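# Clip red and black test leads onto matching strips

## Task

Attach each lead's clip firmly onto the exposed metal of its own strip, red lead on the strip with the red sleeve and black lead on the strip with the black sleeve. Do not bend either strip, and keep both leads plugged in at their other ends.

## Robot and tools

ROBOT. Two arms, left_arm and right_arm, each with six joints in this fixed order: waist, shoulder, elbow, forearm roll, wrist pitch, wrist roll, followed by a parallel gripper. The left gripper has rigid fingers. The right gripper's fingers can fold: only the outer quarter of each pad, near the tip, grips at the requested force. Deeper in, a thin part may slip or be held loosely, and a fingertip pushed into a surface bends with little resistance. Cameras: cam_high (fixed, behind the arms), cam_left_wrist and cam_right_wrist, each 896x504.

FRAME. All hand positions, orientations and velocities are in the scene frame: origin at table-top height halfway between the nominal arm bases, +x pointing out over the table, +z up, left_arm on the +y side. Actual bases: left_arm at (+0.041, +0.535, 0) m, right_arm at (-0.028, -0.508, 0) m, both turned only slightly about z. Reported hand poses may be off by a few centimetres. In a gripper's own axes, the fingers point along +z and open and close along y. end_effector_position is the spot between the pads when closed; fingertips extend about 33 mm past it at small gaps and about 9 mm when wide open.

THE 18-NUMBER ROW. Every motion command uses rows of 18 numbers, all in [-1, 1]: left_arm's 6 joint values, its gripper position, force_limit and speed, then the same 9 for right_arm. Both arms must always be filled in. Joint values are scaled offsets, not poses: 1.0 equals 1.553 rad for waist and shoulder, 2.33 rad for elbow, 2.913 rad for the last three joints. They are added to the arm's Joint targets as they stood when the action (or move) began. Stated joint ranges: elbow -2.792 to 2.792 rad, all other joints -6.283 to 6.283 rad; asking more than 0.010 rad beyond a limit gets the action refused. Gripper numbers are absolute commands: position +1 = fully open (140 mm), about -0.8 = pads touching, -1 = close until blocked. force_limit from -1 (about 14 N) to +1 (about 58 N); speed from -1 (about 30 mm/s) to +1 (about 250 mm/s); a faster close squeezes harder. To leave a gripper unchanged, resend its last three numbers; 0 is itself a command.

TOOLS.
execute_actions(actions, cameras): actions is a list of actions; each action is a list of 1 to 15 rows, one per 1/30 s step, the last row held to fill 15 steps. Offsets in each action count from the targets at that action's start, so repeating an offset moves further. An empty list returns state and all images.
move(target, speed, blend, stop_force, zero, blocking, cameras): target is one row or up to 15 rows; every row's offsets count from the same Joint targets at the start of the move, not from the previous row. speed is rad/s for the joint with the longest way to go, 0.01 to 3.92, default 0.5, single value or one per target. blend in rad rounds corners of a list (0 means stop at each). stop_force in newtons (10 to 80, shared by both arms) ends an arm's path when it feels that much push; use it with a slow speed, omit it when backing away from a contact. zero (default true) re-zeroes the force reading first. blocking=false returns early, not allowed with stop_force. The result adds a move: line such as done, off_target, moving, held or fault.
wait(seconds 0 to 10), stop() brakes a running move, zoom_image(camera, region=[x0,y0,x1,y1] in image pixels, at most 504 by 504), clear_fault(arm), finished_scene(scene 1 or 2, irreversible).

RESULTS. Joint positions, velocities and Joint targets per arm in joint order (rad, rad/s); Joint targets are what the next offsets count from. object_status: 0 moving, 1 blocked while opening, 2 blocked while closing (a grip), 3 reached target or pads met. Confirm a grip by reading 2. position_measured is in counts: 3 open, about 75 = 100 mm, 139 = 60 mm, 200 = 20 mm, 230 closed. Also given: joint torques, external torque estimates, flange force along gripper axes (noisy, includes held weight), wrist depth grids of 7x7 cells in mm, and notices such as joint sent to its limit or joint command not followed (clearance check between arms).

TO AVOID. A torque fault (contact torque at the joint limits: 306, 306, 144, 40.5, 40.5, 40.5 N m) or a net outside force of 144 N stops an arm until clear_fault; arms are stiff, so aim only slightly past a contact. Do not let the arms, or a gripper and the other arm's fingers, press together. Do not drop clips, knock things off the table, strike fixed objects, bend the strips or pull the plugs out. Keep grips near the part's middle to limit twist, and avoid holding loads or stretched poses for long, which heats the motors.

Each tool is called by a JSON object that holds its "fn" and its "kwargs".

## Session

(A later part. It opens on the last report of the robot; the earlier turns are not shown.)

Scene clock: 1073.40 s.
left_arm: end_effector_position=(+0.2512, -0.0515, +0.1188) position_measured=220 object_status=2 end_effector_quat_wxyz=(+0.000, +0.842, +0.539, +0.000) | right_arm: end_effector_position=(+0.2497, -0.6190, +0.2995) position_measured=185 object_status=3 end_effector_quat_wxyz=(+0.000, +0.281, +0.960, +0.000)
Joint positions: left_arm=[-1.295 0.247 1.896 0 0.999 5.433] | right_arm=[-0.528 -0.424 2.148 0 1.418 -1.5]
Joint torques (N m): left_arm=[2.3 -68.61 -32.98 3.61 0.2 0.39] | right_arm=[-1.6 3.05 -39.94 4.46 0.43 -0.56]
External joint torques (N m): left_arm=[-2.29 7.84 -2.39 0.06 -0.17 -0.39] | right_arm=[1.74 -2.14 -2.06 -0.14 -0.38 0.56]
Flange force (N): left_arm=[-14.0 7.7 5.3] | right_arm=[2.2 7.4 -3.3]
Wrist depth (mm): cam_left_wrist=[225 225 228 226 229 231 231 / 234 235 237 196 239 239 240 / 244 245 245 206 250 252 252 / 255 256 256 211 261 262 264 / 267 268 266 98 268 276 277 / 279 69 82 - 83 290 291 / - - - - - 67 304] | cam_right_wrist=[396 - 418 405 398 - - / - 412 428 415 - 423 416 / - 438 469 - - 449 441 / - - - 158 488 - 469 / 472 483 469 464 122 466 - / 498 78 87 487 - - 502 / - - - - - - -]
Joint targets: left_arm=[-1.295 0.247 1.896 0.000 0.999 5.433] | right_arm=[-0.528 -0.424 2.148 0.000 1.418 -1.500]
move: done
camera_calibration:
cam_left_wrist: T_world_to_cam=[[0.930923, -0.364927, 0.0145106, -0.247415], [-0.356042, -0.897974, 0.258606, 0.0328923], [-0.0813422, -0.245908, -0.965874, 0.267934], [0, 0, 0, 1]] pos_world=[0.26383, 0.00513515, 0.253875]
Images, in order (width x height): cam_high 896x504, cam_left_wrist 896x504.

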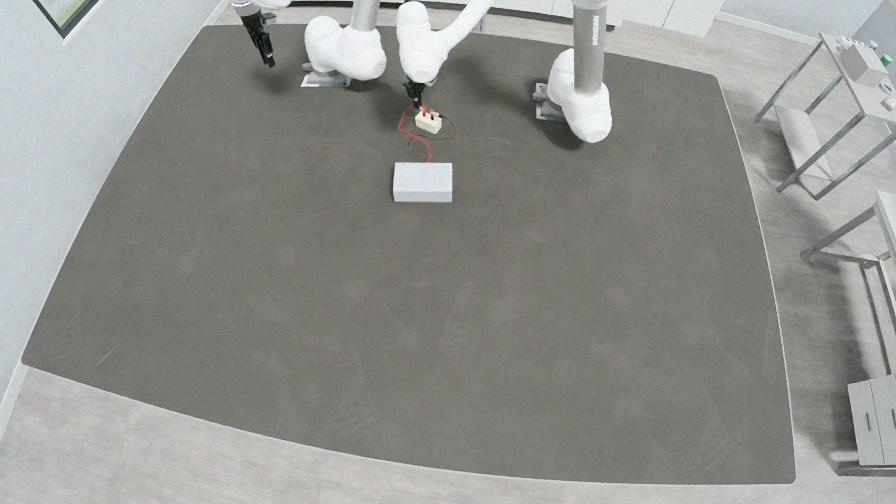

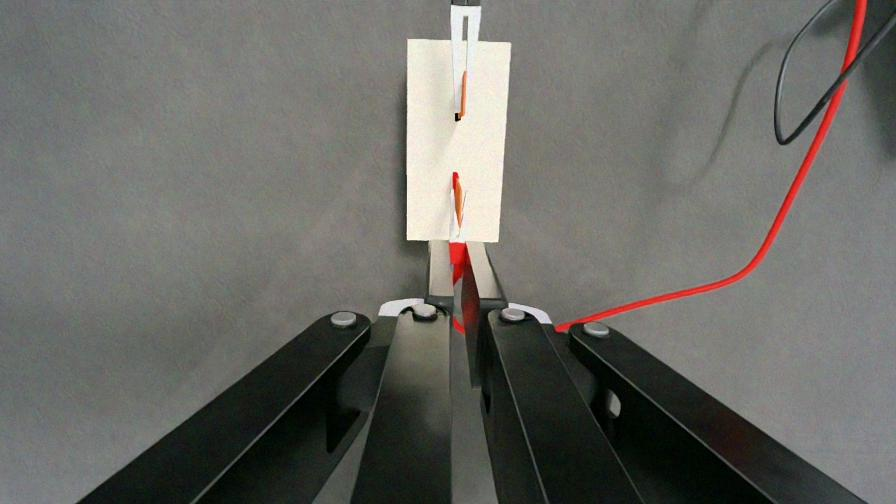

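{"fn": "move", "kwargs": {"target": [[0, 0, 0, 0, 0, 0, -0.443, -1, -1, 0, 0, 0, 0, 0, 0, -0.443, -1, -1], [0, -0.017668, -0.012795, 0, 0.019653, 0, -0.443, -1, -1, 0, 0, 0, 0, 0, 0, -0.443, -1, -1], [0, -0.035209, -0.028454, 0, 0.04153, 0, -0.443, -1, -1, 0, 0, 0, 0, 0, 0, -0.443, -1, -1], [0, -0.052432, -0.048069, 0, 0.066401, 0, -0.443, -1, -1, 0, 0, 0, 0, 0, 0, -0.443, -1, -1]], "speed": [0.05, 0.04, 0.06, 0.1], "blend": [0, 0.005, 0.01, 0], "cameras": ["cam_high", "cam_left_wrist"]}}

{"fn": "zoom_image", "kwargs": {"camera": "cam_left_wrist", "region": [360, 0, 560, 250]}}

{"fn": "zoom_image", "kwargs": {"camera": "cam_high", "region": [385, 85, 475, 175]}}

{"fn": "zoom_image", "kwargs": {"camera": "cam_high", "region": [405, 95, 450, 140]}}

Scene clock: 1109.63 s.
left_arm: end_effector_position=(+0.2512, -0.0514, +0.2250) position_measured=185 object_status=3 end_effector_quat_wxyz=(+0.000, +0.842, +0.539, +0.000) | right_arm: end_effector_position=(+0.2497, -0.6190, +0.2995) position_measured=185 object_status=3 end_effector_quat_wxyz=(+0.000, +0.281, +0.960, +0.000)
Joint positions: left_arm=[-1.295 0.165 1.784 0 1.192 5.433] | right_arm=[-0.528 -0.424 2.148 0 1.418 -1.5]
Joint torques (N m): left_arm=[2.14 -65.67 -36.49 4.06 0.53 0.34] | right_arm=[-1.65 3.16 -39.8 4.51 0.4 -0.53]
External joint torques (N m): left_arm=[-2.11 9.37 -2.63 0 -0.51 -0.34] | right_arm=[1.65 -2.04 -2.16 -0.19 -0.35 0.53]
Flange force (N): left_arm=[-16.2 10.4 3.5] | right_arm=[1.9 7.1 -3.5]
Wrist depth (mm): cam_left_wrist=[318 316 321 323 325 327 272 / 332 335 335 332 339 342 335 / 346 350 349 350 355 352 357 / 362 364 364 364 371 375 376 / 379 375 94 145 116 388 393 / 394 - - 406 75 96 414 / - - - 426 - 73 426] | cam_right_wrist=[404 - 403 - - - 405 / 425 - - 427 414 416 418 / - 437 448 437 - 436 431 / 454 456 456 450 - - - / 478 482 - 111 111 471 466 / - 78 87 - - - - / - - - - - - -]
Joint targets: left_arm=[-1.295 0.165 1.784 0.000 1.192 5.433] | right_arm=[-0.528 -0.424 2.148 0.000 1.418 -1.500]
move: done
camera_calibration:
cam_left_wrist: T_world_to_cam=[[0.930923, -0.364927, 0.0145106, -0.248921], [-0.356042, -0.897974, 0.258606, 0.00549226], [-0.0813422, -0.245908, -0.965874, 0.370631], [0, 0, 0, 1]] pos_world=[0.26383, 0.00523515, 0.360175]
Images, in order (width x height): cam_high 896x504, cam_left_wrist 896x504.

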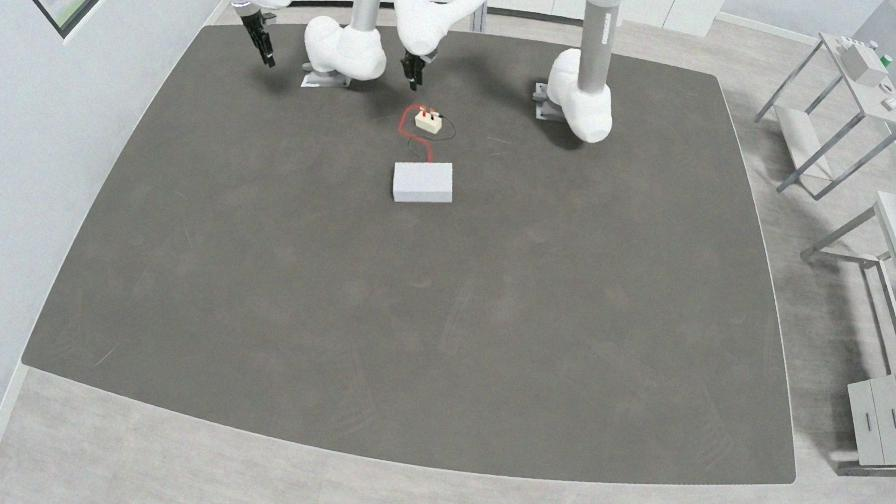

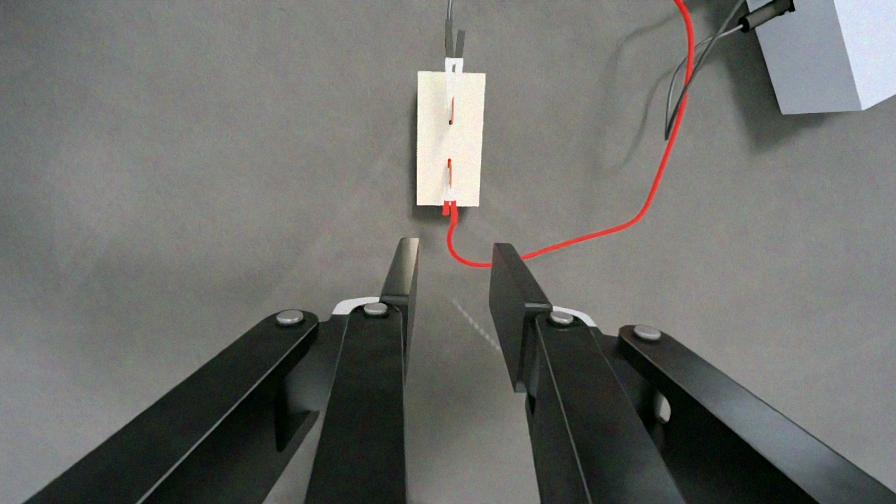

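Scaled by 2.016 from the camera's 896x504 image, which has a finer 1280x720 frame.

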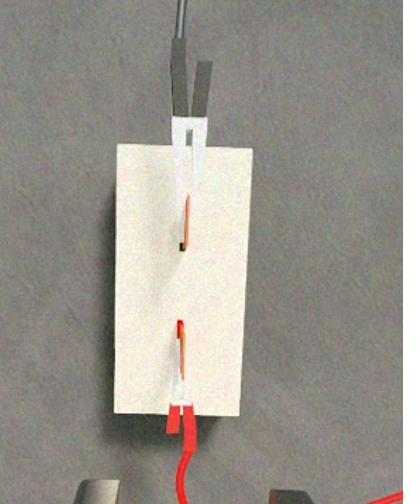

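Scaled by 5.600 from the camera's 896x504 image, which has a finer 1280x720 frame.

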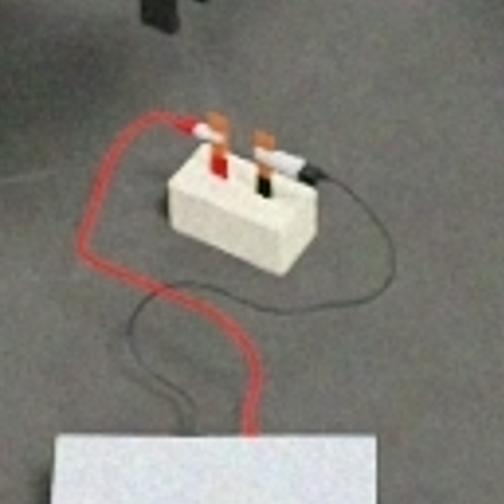

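Scaled by 11.200 from the camera's 896x504 image, which has a finer 1280x720 frame.

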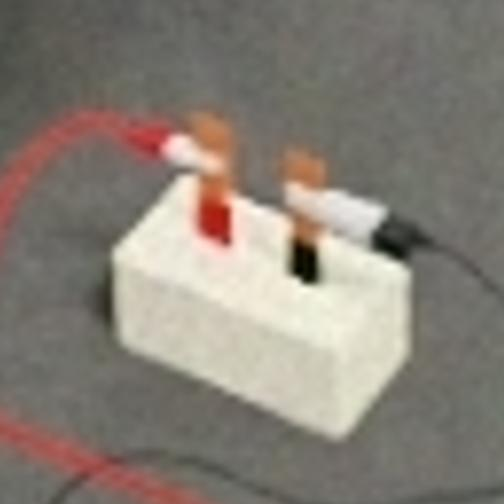

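{"fn": "finished_scene", "kwargs": {"scene": 2}}

The scene is finished: the task was done.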